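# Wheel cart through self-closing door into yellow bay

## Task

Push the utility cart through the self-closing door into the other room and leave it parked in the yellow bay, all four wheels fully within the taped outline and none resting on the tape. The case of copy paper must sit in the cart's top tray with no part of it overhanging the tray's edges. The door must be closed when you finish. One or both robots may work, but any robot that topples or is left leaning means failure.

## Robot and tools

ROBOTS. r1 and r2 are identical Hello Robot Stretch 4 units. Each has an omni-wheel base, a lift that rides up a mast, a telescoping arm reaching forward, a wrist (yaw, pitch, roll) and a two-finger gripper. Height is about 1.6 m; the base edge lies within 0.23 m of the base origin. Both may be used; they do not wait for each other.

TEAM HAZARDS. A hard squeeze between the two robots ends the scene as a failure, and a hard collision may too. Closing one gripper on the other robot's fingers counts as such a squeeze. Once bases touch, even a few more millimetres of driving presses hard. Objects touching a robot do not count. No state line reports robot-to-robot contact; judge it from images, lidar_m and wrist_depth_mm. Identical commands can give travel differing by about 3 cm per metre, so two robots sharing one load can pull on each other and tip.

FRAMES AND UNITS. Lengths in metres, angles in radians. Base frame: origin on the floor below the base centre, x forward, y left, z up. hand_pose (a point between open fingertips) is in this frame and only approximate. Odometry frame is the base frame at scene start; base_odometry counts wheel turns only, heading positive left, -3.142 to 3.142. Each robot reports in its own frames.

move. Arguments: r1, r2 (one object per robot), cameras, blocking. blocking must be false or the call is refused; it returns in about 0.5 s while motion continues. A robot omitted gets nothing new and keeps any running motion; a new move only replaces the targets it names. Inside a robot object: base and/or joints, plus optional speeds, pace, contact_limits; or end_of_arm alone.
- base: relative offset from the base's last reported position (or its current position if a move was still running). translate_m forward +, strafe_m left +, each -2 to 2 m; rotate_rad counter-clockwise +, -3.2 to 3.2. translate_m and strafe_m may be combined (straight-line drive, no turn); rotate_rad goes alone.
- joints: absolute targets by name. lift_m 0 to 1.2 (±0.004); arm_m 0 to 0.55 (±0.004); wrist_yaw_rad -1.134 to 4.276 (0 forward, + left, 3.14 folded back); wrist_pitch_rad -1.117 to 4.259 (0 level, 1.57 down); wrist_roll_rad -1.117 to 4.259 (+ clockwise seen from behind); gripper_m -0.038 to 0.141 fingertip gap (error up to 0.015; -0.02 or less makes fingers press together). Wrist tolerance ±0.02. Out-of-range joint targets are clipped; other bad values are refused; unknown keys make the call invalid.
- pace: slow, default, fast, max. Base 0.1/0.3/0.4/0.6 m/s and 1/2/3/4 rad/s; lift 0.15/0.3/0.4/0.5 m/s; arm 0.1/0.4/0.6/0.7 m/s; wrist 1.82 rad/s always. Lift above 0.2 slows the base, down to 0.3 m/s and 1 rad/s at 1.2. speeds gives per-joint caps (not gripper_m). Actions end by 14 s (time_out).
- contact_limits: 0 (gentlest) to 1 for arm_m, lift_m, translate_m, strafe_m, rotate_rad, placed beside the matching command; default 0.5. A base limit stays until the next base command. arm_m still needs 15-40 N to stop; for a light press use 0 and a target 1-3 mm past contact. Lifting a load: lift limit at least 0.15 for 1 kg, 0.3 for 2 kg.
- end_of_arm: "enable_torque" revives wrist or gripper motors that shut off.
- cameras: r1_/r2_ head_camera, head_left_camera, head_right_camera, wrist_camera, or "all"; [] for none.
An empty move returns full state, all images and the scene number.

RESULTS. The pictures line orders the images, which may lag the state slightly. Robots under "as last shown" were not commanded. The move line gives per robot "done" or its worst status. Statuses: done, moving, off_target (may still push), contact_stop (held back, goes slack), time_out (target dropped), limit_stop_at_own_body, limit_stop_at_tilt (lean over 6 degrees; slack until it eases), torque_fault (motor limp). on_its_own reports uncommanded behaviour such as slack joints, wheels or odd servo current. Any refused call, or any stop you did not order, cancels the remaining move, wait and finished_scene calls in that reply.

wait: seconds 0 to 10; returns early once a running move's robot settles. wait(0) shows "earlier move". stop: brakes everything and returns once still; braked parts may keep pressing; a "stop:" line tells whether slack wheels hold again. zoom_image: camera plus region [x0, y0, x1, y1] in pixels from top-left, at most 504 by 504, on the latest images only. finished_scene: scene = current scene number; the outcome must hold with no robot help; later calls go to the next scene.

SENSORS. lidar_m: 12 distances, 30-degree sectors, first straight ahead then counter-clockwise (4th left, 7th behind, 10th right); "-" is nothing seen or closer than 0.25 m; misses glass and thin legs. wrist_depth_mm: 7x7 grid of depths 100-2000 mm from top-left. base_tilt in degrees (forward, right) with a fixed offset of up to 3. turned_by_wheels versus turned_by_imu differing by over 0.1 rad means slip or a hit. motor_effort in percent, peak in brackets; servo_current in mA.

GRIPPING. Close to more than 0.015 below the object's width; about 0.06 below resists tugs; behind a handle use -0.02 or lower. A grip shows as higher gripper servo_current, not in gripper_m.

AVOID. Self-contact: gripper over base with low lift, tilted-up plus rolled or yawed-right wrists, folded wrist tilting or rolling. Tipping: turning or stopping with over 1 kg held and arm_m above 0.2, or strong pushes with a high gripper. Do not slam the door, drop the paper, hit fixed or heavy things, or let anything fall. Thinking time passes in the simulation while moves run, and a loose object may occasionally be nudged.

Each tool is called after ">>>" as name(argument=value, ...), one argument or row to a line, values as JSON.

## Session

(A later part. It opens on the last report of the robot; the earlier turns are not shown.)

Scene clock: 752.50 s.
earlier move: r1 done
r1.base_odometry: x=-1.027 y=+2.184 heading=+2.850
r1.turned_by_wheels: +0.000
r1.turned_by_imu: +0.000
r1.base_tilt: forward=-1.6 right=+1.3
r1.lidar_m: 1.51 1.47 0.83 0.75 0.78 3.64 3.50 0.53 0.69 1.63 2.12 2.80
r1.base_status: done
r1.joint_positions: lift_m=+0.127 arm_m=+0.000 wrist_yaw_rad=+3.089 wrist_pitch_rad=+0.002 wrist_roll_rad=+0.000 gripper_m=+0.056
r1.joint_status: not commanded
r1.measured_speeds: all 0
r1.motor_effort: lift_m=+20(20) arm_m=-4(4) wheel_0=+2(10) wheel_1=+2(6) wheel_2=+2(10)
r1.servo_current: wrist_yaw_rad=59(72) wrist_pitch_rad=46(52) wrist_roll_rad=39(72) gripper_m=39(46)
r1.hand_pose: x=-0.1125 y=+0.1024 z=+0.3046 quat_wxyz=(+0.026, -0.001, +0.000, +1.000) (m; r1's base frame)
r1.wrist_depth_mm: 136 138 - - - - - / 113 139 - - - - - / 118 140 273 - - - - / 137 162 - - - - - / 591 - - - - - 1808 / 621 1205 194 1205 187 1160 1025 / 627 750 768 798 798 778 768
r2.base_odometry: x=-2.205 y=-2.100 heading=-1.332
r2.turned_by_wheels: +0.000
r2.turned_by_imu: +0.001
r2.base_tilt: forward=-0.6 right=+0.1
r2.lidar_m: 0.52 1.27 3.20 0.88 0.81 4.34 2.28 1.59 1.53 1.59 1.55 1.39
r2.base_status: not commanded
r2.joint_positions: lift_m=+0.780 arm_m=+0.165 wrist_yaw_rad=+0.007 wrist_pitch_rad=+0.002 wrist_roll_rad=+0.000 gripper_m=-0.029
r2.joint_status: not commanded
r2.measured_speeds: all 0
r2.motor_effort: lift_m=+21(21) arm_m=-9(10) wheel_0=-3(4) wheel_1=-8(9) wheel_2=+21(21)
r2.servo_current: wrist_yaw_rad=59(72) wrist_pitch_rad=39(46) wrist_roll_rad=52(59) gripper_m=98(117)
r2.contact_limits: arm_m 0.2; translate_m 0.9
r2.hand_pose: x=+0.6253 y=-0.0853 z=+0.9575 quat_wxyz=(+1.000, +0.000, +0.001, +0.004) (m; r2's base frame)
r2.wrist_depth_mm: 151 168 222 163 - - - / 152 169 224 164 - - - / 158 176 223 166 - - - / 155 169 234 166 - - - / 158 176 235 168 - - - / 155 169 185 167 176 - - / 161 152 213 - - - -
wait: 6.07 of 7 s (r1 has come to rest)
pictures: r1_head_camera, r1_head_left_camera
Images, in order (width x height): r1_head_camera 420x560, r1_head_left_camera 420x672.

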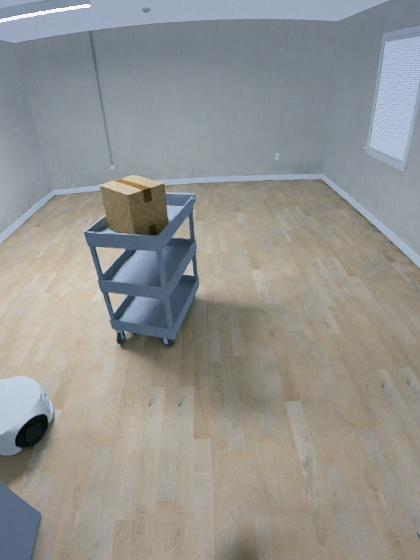

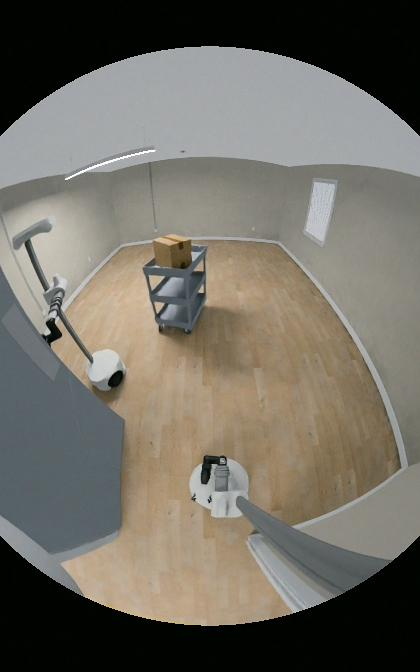

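>>> move(
  r1={"base": {"translate_m": 0.75, "strafe_m": -0.5}, "pace": "fast"},
  blocking=false,
)

>>> wait(
  seconds=4,
)

>>> move(
  r1={"base": {"translate_m": 1.95, "strafe_m": 0.0}, "pace": "fast"},
  blocking=false,
)

>>> wait(
  seconds=7,
)

>>> move(
  r1={"base": {"rotate_rad": 2.7}},
  blocking=false,
)

>>> wait(
  seconds=4,
  cameras=["r1_head_camera", "r1_head_left_camera"],
)

Scene clock: 770.00 s.
move: r1 moving
r1.base_odometry: x=-1.063 y=+2.227 heading=+2.850
r1.turned_by_wheels: +0.000
r1.turned_by_imu: +0.000
r1.base_tilt: forward=-1.6 right=+1.3
r1.lidar_m: 1.48 1.50 0.90 0.80 0.81 3.68 3.62 0.57 0.75 1.78 2.09 2.73
r1.base_status: translate_m moving; strafe_m moving
r1.joint_positions: lift_m=+0.127 arm_m=+0.000 wrist_yaw_rad=+3.089 wrist_pitch_rad=+0.002 wrist_roll_rad=+0.000 gripper_m=+0.056
r1.joint_status: not commanded
r1.measured_speeds: translate_m=+0.180 strafe_m=-0.121 rotate_rad=-0.001 lift_m=+0.000 arm_m=+0.000 wrist_yaw_rad=+0.000 wrist_pitch_rad=+0.000 wrist_roll_rad=+0.000
r1.motor_effort: lift_m=+20(20) arm_m=-4(4) wheel_0=+12(13) wheel_1=-3(4) wheel_2=-10(11)
r1.servo_current: wrist_yaw_rad=52(65) wrist_pitch_rad=33(46) wrist_roll_rad=39(65) gripper_m=39(46)
r1.hand_pose: x=-0.1125 y=+0.1024 z=+0.3046 quat_wxyz=(+0.026, -0.001, +0.000, +1.000) (m; r1's base frame)
r1.wrist_depth_mm: 136 138 - - - - - / 113 139 - - - - - / 117 140 272 - - - - / 137 162 - - - - - / - 1983 - - - - - / - 1098 193 1205 187 1160 1042 / - 654 759 788 788 768 768
r2: as last shown
r2.turned_by_imu: +0.000
r2.lidar_m: 0.55 1.29 3.21 0.90 0.80 4.32 2.31 1.61 1.53 1.60 1.57 1.41
r2.motor_effort: lift_m=+21(21) arm_m=-9(9) wheel_0=-3(4) wheel_1=-9(9) wheel_2=+20(21)
r2.servo_current: wrist_yaw_rad=59(65) wrist_pitch_rad=46(46) wrist_roll_rad=39(52) gripper_m=111(111)
r2.contact_limits: arm_m 0.2; translate_m 0.9
r2.wrist_depth_mm: 151 168 222 163 - - - / 152 169 223 165 - - - / 158 175 223 166 - - - / 155 169 234 166 - - - / 157 176 234 168 - - - / 155 169 185 168 176 - - / 162 152 213 - - - -
pictures: none

Scene clock: 772.93 s.
earlier move: r1 done
r1.base_odometry: x=-1.602 y=+2.878 heading=+2.850
r1.turned_by_wheels: +0.000
r1.turned_by_imu: -0.002
r1.base_tilt: forward=-1.6 right=+1.3
r1.lidar_m: 4.56 1.14 1.09 1.37 1.36 1.72 1.20 1.21 1.63 1.53 1.57 2.04
r1.base_status: done
r1.joint_positions: lift_m=+0.127 arm_m=+0.000 wrist_yaw_rad=+3.089 wrist_pitch_rad=+0.002 wrist_roll_rad=+0.000 gripper_m=+0.056
r1.joint_status: not commanded
r1.measured_speeds: all 0
r1.motor_effort: lift_m=+20(20) arm_m=-4(4) wheel_0=+0(15) wheel_1=-2(7) wheel_2=+1(12)
r1.servo_current: wrist_yaw_rad=33(72) wrist_pitch_rad=39(52) wrist_roll_rad=52(65) gripper_m=39(52)
r1.hand_pose: x=-0.1125 y=+0.1024 z=+0.3046 quat_wxyz=(+0.026, -0.001, +0.000, +1.000) (m; r1's base frame)
r1.wrist_depth_mm: 137 139 - - - - - / 114 139 - - - - 1661 / 118 139 229 - - - - / 137 161 - - - - - / - - - - - - 1576 / 1060 1098 190 1205 187 1160 1118 / 854 750 750 798 798 768 820
r2.base_odometry: x=-2.205 y=-2.100 heading=-1.332
r2.turned_by_wheels: +0.000
r2.turned_by_imu: +0.000
r2.base_tilt: forward=-0.6 right=+0.1
r2.lidar_m: 0.55 2.02 1.47 0.90 0.79 4.34 2.27 1.63 1.54 1.58 1.56 1.42
r2.base_status: not commanded
r2.joint_positions: lift_m=+0.780 arm_m=+0.165 wrist_yaw_rad=+0.007 wrist_pitch_rad=+0.002 wrist_roll_rad=+0.000 gripper_m=-0.029
r2.joint_status: not commanded
r2.measured_speeds: all 0
r2.motor_effort: lift_m=+21(21) arm_m=-9(10) wheel_0=-4(4) wheel_1=-9(9) wheel_2=+21(21)
r2.servo_current: wrist_yaw_rad=52(65) wrist_pitch_rad=39(46) wrist_roll_rad=39(65) gripper_m=104(111)
r2.contact_limits: arm_m 0.2; translate_m 0.9
r2.hand_pose: x=+0.6253 y=-0.0853 z=+0.9575 quat_wxyz=(+1.000, +0.000, +0.001, +0.004) (m; r2's base frame)
r2.wrist_depth_mm: 151 168 222 164 - - - / 152 168 223 164 - - - / 158 175 224 165 - - - / 156 169 234 166 - - - / 158 176 233 168 - - - / 155 169 186 168 176 - - / 162 152 213 - - - -
wait: 2.93 of 4 s (r1 has come to rest)
pictures: none

Scene clock: 773.43 s.
move: r1 moving
r1.base_odometry: x=-1.650 y=+2.893 heading=+2.850
r1.turned_by_wheels: +0.000
r1.turned_by_imu: +0.000
r1.base_tilt: forward=-1.6 right=+1.3
r1.lidar_m: 4.51 1.12 1.06 1.39 1.39 1.71 1.24 1.30 1.63 1.50 1.55 2.06
r1.base_status: translate_m moving; strafe_m moving
r1.joint_positions: lift_m=+0.127 arm_m=+0.000 wrist_yaw_rad=+3.089 wrist_pitch_rad=+0.002 wrist_roll_rad=+0.000 gripper_m=+0.056
r1.joint_status: not commanded
r1.measured_speeds: translate_m=+0.197 strafe_m=+0.002 rotate_rad=-0.001 lift_m=+0.000 arm_m=+0.000 wrist_yaw_rad=+0.000 wrist_pitch_rad=+0.000 wrist_roll_rad=+0.000
r1.motor_effort: lift_m=+20(20) arm_m=-4(4) wheel_0=+6(10) wheel_1=+7(8) wheel_2=-11(12)
r1.servo_current: wrist_yaw_rad=52(59) wrist_pitch_rad=46(46) wrist_roll_rad=39(59) gripper_m=39(46)
r1.hand_pose: x=-0.1125 y=+0.1024 z=+0.3046 quat_wxyz=(+0.026, -0.001, +0.000, +1.000) (m; r1's base frame)
r1.wrist_depth_mm: - 137 - - - - - / - 137 - 1397 - - - / 110 138 205 1464 - - - / 125 139 238 - - - - / - - - - - - 1808 / 1098 1078 190 1182 188 1182 1138 / 854 750 741 798 788 778 809
r2: as last shown
r2.lidar_m: 0.53 2.03 1.48 0.89 0.80 4.34 2.31 1.61 1.51 1.60 1.56 1.42
r2.motor_effort: lift_m=+21(21) arm_m=-9(9) wheel_0=-4(4) wheel_1=-8(9) wheel_2=+20(21)
r2.servo_current: wrist_yaw_rad=52(59) wrist_pitch_rad=39(39) wrist_roll_rad=33(52) gripper_m=104(111)
r2.contact_limits: arm_m 0.2; translate_m 0.9
r2.wrist_depth_mm: 151 168 222 163 - - - / 152 169 223 165 - - - / 158 176 223 166 - - - / 156 170 234 166 - - - / 158 176 234 168 - - - / 155 169 185 167 176 - - / 162 152 213 - - - -
pictures: none

Scene clock: 779.10 s.
earlier move: r1 done
r1.base_odometry: x=-3.469 y=+3.439 heading=+2.850
r1.turned_by_wheels: +0.000
r1.turned_by_imu: +0.001
r1.base_tilt: forward=-1.6 right=+1.3
r1.lidar_m: 2.63 2.72 3.53 3.30 0.83 1.00 3.16 2.18 1.49 1.38 1.42 1.87
r1.base_status: done
r1.joint_positions: lift_m=+0.127 arm_m=+0.000 wrist_yaw_rad=+3.089 wrist_pitch_rad=+0.002 wrist_roll_rad=+0.000 gripper_m=+0.056
r1.joint_status: not commanded
r1.measured_speeds: all 0
r1.motor_effort: lift_m=+20(20) arm_m=-4(4) wheel_0=+0(10) wheel_1=+1(8) wheel_2=+1(12)
r1.servo_current: wrist_yaw_rad=59(78) wrist_pitch_rad=26(52) wrist_roll_rad=46(72) gripper_m=33(46)
r1.hand_pose: x=-0.1125 y=+0.1024 z=+0.3046 quat_wxyz=(+0.026, -0.001, +0.000, +1.000) (m; r1's base frame)
r1.wrist_depth_mm: 136 138 - - - - - / 113 139 - - - - - / 118 140 273 - - - - / 137 162 - - - - - / 1921 - - - - 1808 - / 1160 1182 194 1205 187 1138 1025 / 854 741 759 809 798 778 788
r2.base_odometry: x=-2.205 y=-2.100 heading=-1.332
r2.turned_by_wheels: +0.000
r2.turned_by_imu: +0.001
r2.base_tilt: forward=-0.6 right=+0.0
r2.lidar_m: 0.53 2.06 3.20 0.90 0.79 4.33 2.32 1.62 1.51 1.60 1.57 1.41
r2.base_status: not commanded
r2.joint_positions: lift_m=+0.780 arm_m=+0.165 wrist_yaw_rad=+0.007 wrist_pitch_rad=+0.002 wrist_roll_rad=+0.000 gripper_m=-0.029
r2.joint_status: not commanded
r2.measured_speeds: all 0
r2.motor_effort: lift_m=+21(21) arm_m=-9(10) wheel_0=-3(4) wheel_1=-9(9) wheel_2=+21(21)
r2.servo_current: wrist_yaw_rad=59(65) wrist_pitch_rad=39(46) wrist_roll_rad=46(65) gripper_m=98(111)
r2.contact_limits: arm_m 0.2; translate_m 0.9
r2.hand_pose: x=+0.6253 y=-0.0853 z=+0.9575 quat_wxyz=(+1.000, +0.000, +0.001, +0.004) (m; r2's base frame)
r2.wrist_depth_mm: 151 168 222 163 - - - / 152 169 223 164 - - - / 158 175 224 166 - - - / 156 170 234 166 - - - / 158 176 234 168 - - - / 155 169 185 167 176 - - / 162 152 213 - - - -
wait: 5.67 of 7 s (r1 has come to rest)
pictures: none

Scene clock: 779.60 s.
move: r1 moving
r1.base_odometry: x=-3.469 y=+3.439 heading=+3.102
r1.turned_by_wheels: +0.252
r1.turned_by_imu: +0.252
r1.base_tilt: forward=-1.6 right=+1.3
r1.lidar_m: 2.62 2.94 3.33 1.01 0.86 2.62 3.12 1.73 1.41 1.38 1.56 2.56
r1.base_status: rotate_rad moving
r1.joint_positions: lift_m=+0.127 arm_m=+0.000 wrist_yaw_rad=+3.089 wrist_pitch_rad=+0.002 wrist_roll_rad=+0.000 gripper_m=+0.056
r1.joint_status: not commanded
r1.measured_speeds: translate_m=+0.000 strafe_m=+0.000 rotate_rad=+0.970 lift_m=+0.000 arm_m=+0.000 wrist_yaw_rad=+0.000 wrist_pitch_rad=+0.000 wrist_roll_rad=+0.000
r1.motor_effort: lift_m=+20(20) arm_m=-4(4) wheel_0=-8(10) wheel_1=-7(7) wheel_2=-8(8)
r1.servo_current: wrist_yaw_rad=33(59) wrist_pitch_rad=39(46) wrist_roll_rad=59(59) gripper_m=39(39)
r1.hand_pose: x=-0.1125 y=+0.1024 z=+0.3046 quat_wxyz=(+0.026, -0.001, +0.000, +1.000) (m; r1's base frame)
r1.wrist_depth_mm: 136 139 - - - - - / 113 139 - - - - - / 118 140 273 - - - - / 137 162 - - - - - / 1708 - - - - - - / 1182 1182 194 1182 187 1182 1138 / 831 750 759 798 798 778 820
r2: as last shown
r2.turned_by_imu: +0.000
r2.base_tilt: forward=-0.6 right=+0.1
r2.lidar_m: 0.54 2.04 3.20 0.86 0.79 4.32 2.30 1.60 1.51 1.59 1.55 1.40
r2.motor_effort: lift_m=+21(21) arm_m=-9(9) wheel_0=-3(4) wheel_1=-8(9) wheel_2=+21(21)
r2.servo_current: wrist_yaw_rad=59(65) wrist_pitch_rad=46(46) wrist_roll_rad=52(59) gripper_m=104(104)
r2.contact_limits: arm_m 0.2; translate_m 0.9
r2.wrist_depth_mm: 151 167 222 163 - - - / 152 169 223 165 - - - / 158 175 223 166 - - - / 156 170 234 166 - - - / 157 175 234 168 - - - / 155 169 186 167 176 - - / 162 153 213 - - - -
pictures: none

Scene clock: 781.73 s.
earlier move: r1 done
r1.base_odometry: x=-3.469 y=+3.439 heading=-0.734
r1.turned_by_wheels: +2.448
r1.turned_by_imu: +2.461
r1.base_tilt: forward=-1.6 right=+1.2
r1.lidar_m: 1.17 3.13 2.00 1.46 1.39 1.41 2.03 2.65 2.78 3.46 3.31 0.87
r1.base_status: done
r1.joint_positions: lift_m=+0.127 arm_m=+0.000 wrist_yaw_rad=+3.089 wrist_pitch_rad=+0.002 wrist_roll_rad=+0.000 gripper_m=+0.056
r1.joint_status: not commanded
r1.measured_speeds: all 0
r1.motor_effort: lift_m=+20(20) arm_m=-4(5) wheel_0=-3(10) wheel_1=-2(9) wheel_2=+0(9)
r1.servo_current: wrist_yaw_rad=39(72) wrist_pitch_rad=39(46) wrist_roll_rad=46(65) gripper_m=39(52)
r1.hand_pose: x=-0.1125 y=+0.1024 z=+0.3046 quat_wxyz=(+0.026, -0.001, +0.000, +1.000) (m; r1's base frame)
r1.wrist_depth_mm: 136 138 - - 1863 1430 1229 / 113 139 - - 1863 1499 - / 117 140 271 - - - - / 137 162 - - - - - / 1921 - - - 1921 - - / 1205 1205 194 1205 188 1160 1025 / 842 759 750 798 778 778 831
r2.base_odometry: x=-2.205 y=-2.100 heading=-1.332
r2.turned_by_wheels: +0.000
r2.turned_by_imu: +0.000
r2.base_tilt: forward=-0.6 right=+0.1
r2.lidar_m: 0.51 1.99 3.21 0.88 0.81 4.33 2.28 1.62 1.52 1.60 1.55 1.41
r2.base_status: not commanded
r2.joint_positions: lift_m=+0.780 arm_m=+0.165 wrist_yaw_rad=+0.007 wrist_pitch_rad=+0.002 wrist_roll_rad=+0.000 gripper_m=-0.029
r2.joint_status: not commanded
r2.measured_speeds: all 0
r2.motor_effort: lift_m=+21(21) arm_m=-9(10) wheel_0=-3(4) wheel_1=-9(9) wheel_2=+21(21)
r2.servo_current: wrist_yaw_rad=59(72) wrist_pitch_rad=39(46) wrist_roll_rad=52(65) gripper_m=104(117)
r2.contact_limits: arm_m 0.2; translate_m 0.9
r2.hand_pose: x=+0.6253 y=-0.0853 z=+0.9575 quat_wxyz=(+1.000, +0.000, +0.001, +0.004) (m; r2's base frame)
r2.wrist_depth_mm: 151 168 222 163 - - - / 153 169 223 165 - - - / 158 176 223 166 - - - / 156 169 234 166 - - - / 158 176 234 169 - - - / 154 169 186 167 176 - - / 161 152 213 - - - -
wait: 2.13 of 4 s (r1 has come to rest)
pictures: r1_head_camera, r1_head_left_camera
Images, in order (width x height): r1_head_camera 420x560, r1_head_left_camera 420x672.

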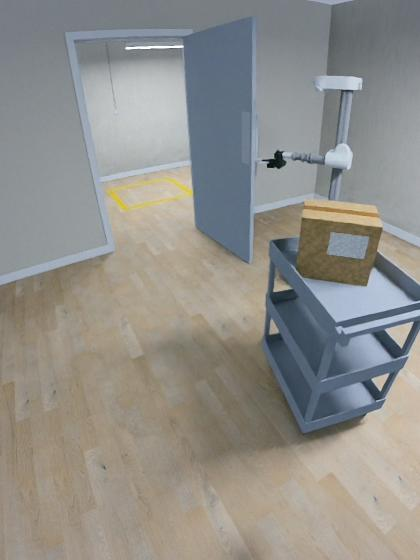

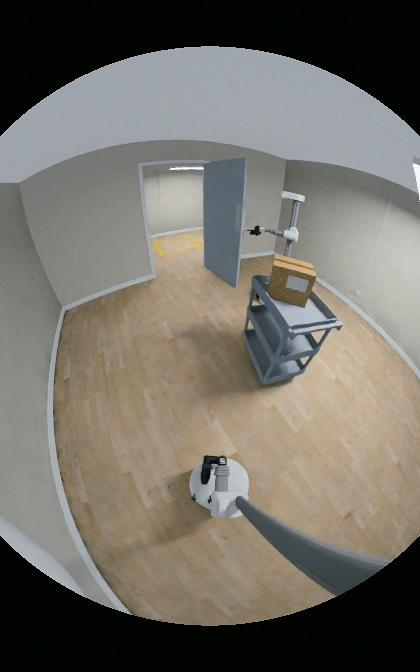

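>>> move(
  r1={"base": {"rotate_rad": 0.1}, "joints": {"lift_m": 0.8}},
  blocking=false,
)

>>> wait(
  seconds=2,
)

>>> move(
  r1={"base": {"translate_m": -0.15, "strafe_m": -0.57}, "joints": {"wrist_yaw_rad": 0.0}},
  blocking=false,
)

>>> wait(
  seconds=4,
)

>>> wait(
  seconds=1,
  cameras=["r1_head_camera", "r1_wrist_camera"],
)

Scene clock: 822.47 s.
move: r1 moving
r1.base_odometry: x=-3.469 y=+3.439 heading=-0.634
r1.turned_by_wheels: +0.100
r1.turned_by_imu: +0.100
r1.base_tilt: forward=-1.6 right=+1.3
r1.lidar_m: 1.41 3.13 1.82 1.42 1.40 1.49 2.29 2.65 2.86 3.41 1.13 0.84
r1.base_status: rotate_rad moving
r1.joint_positions: lift_m=+0.164 arm_m=+0.000 wrist_yaw_rad=+3.089 wrist_pitch_rad=+0.002 wrist_roll_rad=+0.000 gripper_m=+0.056
r1.joint_status: lift_m moving
r1.measured_speeds: translate_m=+0.000 strafe_m=+0.000 rotate_rad=+0.000 lift_m=+0.146 arm_m=+0.000 wrist_yaw_rad=+0.000 wrist_pitch_rad=+0.000 wrist_roll_rad=+0.000
r1.motor_effort: lift_m=+26(28) arm_m=-4(4) wheel_0=-3(8) wheel_1=+2(6) wheel_2=-4(7)
r1.servo_current: wrist_yaw_rad=52(59) wrist_pitch_rad=33(46) wrist_roll_rad=46(59) gripper_m=33(46)
r1.hand_pose: x=-0.1125 y=+0.1024 z=+0.3421 quat_wxyz=(+0.026, -0.001, +0.000, +1.000) (m; r1's base frame)
r1.wrist_depth_mm: 136 138 - - - 1537 1281 / 113 139 - - - 1618 - / 117 140 271 - - - - / 137 162 - - - - - / - - - - - - - / 1308 1308 193 1281 187 1281 1138 / 931 820 820 866 854 842 904
r2: as last shown
r2.base_tilt: forward=-0.6 right=+0.0
r2.lidar_m: 0.52 2.05 3.21 0.90 0.77 4.32 2.28 1.63 1.54 1.58 1.57 1.41
r2.motor_effort: lift_m=+21(21) arm_m=-9(10) wheel_0=-4(4) wheel_1=-9(9) wheel_2=+20(21)
r2.servo_current: wrist_yaw_rad=59(65) wrist_pitch_rad=46(46) wrist_roll_rad=33(59) gripper_m=104(111)
r2.contact_limits: arm_m 0.2; translate_m 0.9
r2.wrist_depth_mm: 151 168 223 164 - - - / 152 169 222 165 - - - / 158 176 223 165 - - - / 156 170 234 165 - - - / 158 176 235 168 - - - / 154 169 186 167 176 - - / 162 152 213 - - - -
pictures: none

Scene clock: 824.47 s.
earlier move: r1 moving
r1.base_odometry: x=-3.469 y=+3.439 heading=-0.634
r1.turned_by_wheels: +0.000
r1.turned_by_imu: +0.000
r1.base_tilt: forward=-1.6 right=+1.3
r1.lidar_m: 1.41 3.12 1.85 1.40 1.37 1.50 2.29 2.66 2.87 3.38 1.14 0.88
r1.base_status: done
r1.joint_positions: lift_m=+0.717 arm_m=+0.000 wrist_yaw_rad=+3.089 wrist_pitch_rad=+0.002 wrist_roll_rad=+0.000 gripper_m=+0.056
r1.joint_status: lift_m moving
r1.measured_speeds: translate_m=+0.000 strafe_m=+0.000 rotate_rad=+0.000 lift_m=+0.227 arm_m=+0.000 wrist_yaw_rad=+0.000 wrist_pitch_rad=+0.000 wrist_roll_rad=+0.000
r1.motor_effort: lift_m=+25(29) arm_m=-4(4) wheel_0=-3(8) wheel_1=+0(6) wheel_2=-2(7)
r1.servo_current: wrist_yaw_rad=46(72) wrist_pitch_rad=33(52) wrist_roll_rad=65(65) gripper_m=39(52)
r1.hand_pose: x=-0.1125 y=+0.1024 z=+0.8950 quat_wxyz=(+0.026, -0.001, +0.000, +1.000) (m; r1's base frame)
r1.wrist_depth_mm: 136 138 - - - 1537 1308 / 113 139 - - - 1537 1308 / 117 139 273 - - 1537 1308 / 137 162 - - - 1576 1229 / - - - - - - - / - - 193 - 187 - - / - 1983 1921 153 - - -
r2.base_odometry: x=-2.205 y=-2.100 heading=-1.332
r2.turned_by_wheels: +0.000
r2.turned_by_imu: +0.000
r2.base_tilt: forward=-0.6 right=+0.1
r2.lidar_m: 0.54 2.05 3.19 0.89 0.79 4.34 2.31 1.61 1.52 1.59 1.57 1.44
r2.base_status: not commanded
r2.joint_positions: lift_m=+0.780 arm_m=+0.165 wrist_yaw_rad=+0.007 wrist_pitch_rad=+0.002 wrist_roll_rad=+0.000 gripper_m=-0.029
r2.joint_status: not commanded
r2.measured_speeds: all 0
r2.motor_effort: lift_m=+21(21) arm_m=-9(10) wheel_0=-3(4) wheel_1=-9(9) wheel_2=+20(21)
r2.servo_current: wrist_yaw_rad=65(65) wrist_pitch_rad=46(46) wrist_roll_rad=46(59) gripper_m=111(111)
r2.contact_limits: arm_m 0.2; translate_m 0.9
r2.hand_pose: x=+0.6253 y=-0.0853 z=+0.9575 quat_wxyz=(+1.000, +0.000, +0.001, +0.004) (m; r2's base frame)
r2.wrist_depth_mm: 151 168 223 164 - - - / 152 169 223 165 - - - / 158 176 223 166 - - - / 155 170 234 166 - - - / 158 176 233 168 - - - / 155 169 186 168 176 - - / 162 152 213 - - - -
wait: 2.00 s; no rest
pictures: none

Scene clock: 824.97 s.
earlier move: r1 moving
move: r1 moving
r1.base_odometry: x=-3.495 y=+3.419 heading=-0.634
r1.turned_by_wheels: +0.000
r1.turned_by_imu: +0.000
r1.base_tilt: forward=-1.6 right=+1.3
r1.lidar_m: 1.34 3.14 1.85 1.44 1.41 1.53 2.32 2.63 2.85 3.36 1.12 0.84
r1.base_status: translate_m moving; strafe_m moving
r1.joint_positions: lift_m=+0.791 arm_m=+0.000 wrist_yaw_rad=+2.503 wrist_pitch_rad=+0.002 wrist_roll_rad=+0.000 gripper_m=+0.056
r1.joint_status: lift_m moving; wrist_yaw_rad moving
r1.measured_speeds: translate_m=-0.033 strafe_m=-0.122 rotate_rad=+0.001 lift_m=+0.077 arm_m=+0.000 wrist_yaw_rad=-1.821 wrist_pitch_rad=+0.000 wrist_roll_rad=+0.000
r1.motor_effort: lift_m=+26(27) arm_m=-4(4) wheel_0=+6(8) wheel_1=-10(10) wheel_2=+6(6)
r1.servo_current: wrist_yaw_rad=104(124) wrist_pitch_rad=39(52) wrist_roll_rad=33(65) gripper_m=46(52)
r1.hand_pose: x=-0.0084 y=+0.2422 z=+0.9684 quat_wxyz=(+0.314, -0.001, +0.000, +0.949) (m; r1's base frame)
r1.wrist_depth_mm: - - 1921 1661 - - - / - - 1921 1661 - - - / - - 1921 1661 1576 - - / - - 1863 1661 1499 - - / - - - - - - - / - - 192 - 187 - - / - - 182 136 - - -
r2: as last shown
r2.lidar_m: 0.52 2.05 3.21 0.89 0.79 4.34 2.27 1.62 1.53 1.59 1.55 1.43
r2.motor_effort: lift_m=+21(21) arm_m=-9(10) wheel_0=-4(4) wheel_1=-9(9) wheel_2=+21(21)
r2.servo_current: wrist_yaw_rad=65(65) wrist_pitch_rad=39(46) wrist_roll_rad=52(59) gripper_m=111(111)
r2.contact_limits: arm_m 0.2; translate_m 0.9
r2.wrist_depth_mm: 151 168 221 163 - - - / 152 169 222 165 - - - / 158 176 223 166 - - - / 156 169 234 166 - - - / 158 176 234 168 - - - / 154 168 186 167 176 - - / 162 152 213 - - - -
pictures: none

Scene clock: 827.87 s.
earlier move: r1 done
r1.base_odometry: x=-3.928 y=+3.069 heading=-0.634
r1.turned_by_wheels: +0.000
r1.turned_by_imu: -0.004
r1.base_tilt: forward=-1.6 right=+1.3
r1.lidar_m: 0.87 3.48 2.41 1.89 1.82 1.94 2.35 2.27 2.48 2.93 2.86 0.97
r1.base_status: done
r1.joint_positions: lift_m=+0.800 arm_m=+0.000 wrist_yaw_rad=+0.003 wrist_pitch_rad=+0.002 wrist_roll_rad=+0.000 gripper_m=+0.056
r1.joint_status: all done
r1.measured_speeds: all 0
r1.motor_effort: lift_m=+24(27) arm_m=-4(4) wheel_0=+2(11) wheel_1=-1(12) wheel_2=+2(6)
r1.servo_current: wrist_yaw_rad=52(124) wrist_pitch_rad=46(52) wrist_roll_rad=52(65) gripper_m=46(52)
r1.hand_pose: x=+0.4596 y=-0.0866 z=+0.9771 quat_wxyz=(+1.000, +0.000, +0.001, +0.001) (m; r1's base frame)
r1.wrist_depth_mm: - - - - - - - / - - - - - - - / - - - - - - - / - - - 1008 - - - / - - 1060 1008 - - - / - - 192 - 187 - - / - - - 137 1921 - -
r2.base_odometry: x=-2.205 y=-2.100 heading=-1.332
r2.turned_by_wheels: +0.000
r2.turned_by_imu: +0.000
r2.base_tilt: forward=-0.6 right=+0.1
r2.lidar_m: 0.53 2.00 3.22 0.87 0.80 4.32 2.31 1.61 1.53 1.59 1.57 1.42
r2.base_status: not commanded
r2.joint_positions: lift_m=+0.780 arm_m=+0.165 wrist_yaw_rad=+0.007 wrist_pitch_rad=+0.002 wrist_roll_rad=+0.000 gripper_m=-0.029
r2.joint_status: not commanded
r2.measured_speeds: all 0
r2.motor_effort: lift_m=+21(21) arm_m=-9(10) wheel_0=-3(4) wheel_1=-9(9) wheel_2=+21(21)
r2.servo_current: wrist_yaw_rad=52(72) wrist_pitch_rad=39(46) wrist_roll_rad=46(59) gripper_m=98(111)
r2.contact_limits: arm_m 0.2; translate_m 0.9
r2.hand_pose: x=+0.6253 y=-0.0853 z=+0.9575 quat_wxyz=(+1.000, +0.000, +0.001, +0.004) (m; r2's base frame)
r2.wrist_depth_mm: 151 168 222 163 - - - / 153 169 223 165 - - - / 158 175 223 165 - - - / 155 170 233 166 - - - / 157 176 234 168 - - - / 155 169 185 168 176 - - / 162 152 213 - - - -
wait: 2.90 of 4 s (r1 has come to rest)
pictures: none

Scene clock: 828.87 s.
r1.base_odometry: x=-3.928 y=+3.069 heading=-0.634
r1.turned_by_wheels: +0.000
r1.turned_by_imu: +0.000
r1.base_tilt: forward=-1.6 right=+1.3
r1.lidar_m: 0.87 3.48 2.41 1.89 1.81 1.95 2.34 2.29 2.48 2.91 2.83 0.97
r1.base_status: done
r1.joint_positions: lift_m=+0.800 arm_m=+0.000 wrist_yaw_rad=+0.003 wrist_pitch_rad=+0.002 wrist_roll_rad=+0.000 gripper_m=+0.056
r1.joint_status: all done
r1.measured_speeds: all 0
r1.motor_effort: lift_m=+24(27) arm_m=-4(4) wheel_0=+2(11) wheel_1=-2(12) wheel_2=+2(6)
r1.servo_current: wrist_yaw_rad=52(124) wrist_pitch_rad=46(52) wrist_roll_rad=59(65) gripper_m=39(52)
r1.hand_pose: x=+0.4596 y=-0.0866 z=+0.9771 quat_wxyz=(+1.000, +0.000, +0.001, +0.001) (m; r1's base frame)
r1.wrist_depth_mm: - - - - - - - / - - - - - - - / - - - - - - - / - - - 1008 - - - / - - 1042 1008 - - - / - - 191 - 188 - - / - - - 137 1983 - -
r2.base_odometry: x=-2.205 y=-2.100 heading=-1.332
r2.turned_by_wheels: +0.000
r2.turned_by_imu: +0.000
r2.base_tilt: forward=-0.5 right=+0.1
r2.lidar_m: 0.52 2.05 3.21 0.87 0.79 4.31 2.30 1.62 1.55 1.60 1.55 1.44
r2.base_status: not commanded
r2.joint_positions: lift_m=+0.780 arm_m=+0.165 wrist_yaw_rad=+0.007 wrist_pitch_rad=+0.002 wrist_roll_rad=+0.000 gripper_m=-0.029
r2.joint_status: not commanded
r2.measured_speeds: all 0
r2.motor_effort: lift_m=+21(21) arm_m=-9(10) wheel_0=-3(4) wheel_1=-8(9) wheel_2=+20(21)
r2.servo_current: wrist_yaw_rad=52(72) wrist_pitch_rad=39(46) wrist_roll_rad=52(59) gripper_m=98(111)
r2.contact_limits: arm_m 0.2; translate_m 0.9
r2.hand_pose: x=+0.6253 y=-0.0853 z=+0.9575 quat_wxyz=(+1.000, +0.000, +0.001, +0.004) (m; r2's base frame)
r2.wrist_depth_mm: 151 168 222 164 - - - / 153 169 222 165 - - - / 158 175 223 166 - - - / 156 170 234 166 - - - / 157 177 234 168 - - - / 155 169 186 167 176 - - / 162 152 213 - - - -
wait: 1.00 s; at rest by 0.27 s
pictures: r1_head_camera, r1_wrist_camera
Images, in order (width x height): r1_head_camera 420x560, r1_wrist_camera 616x392.

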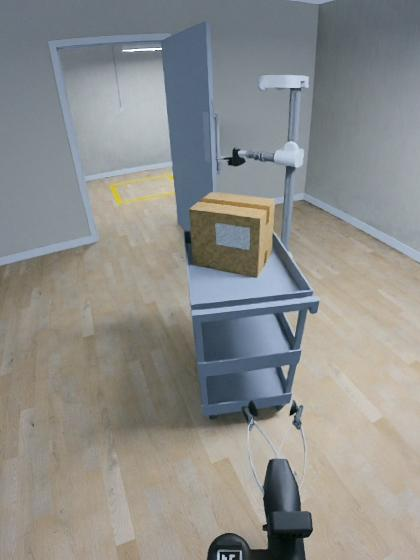

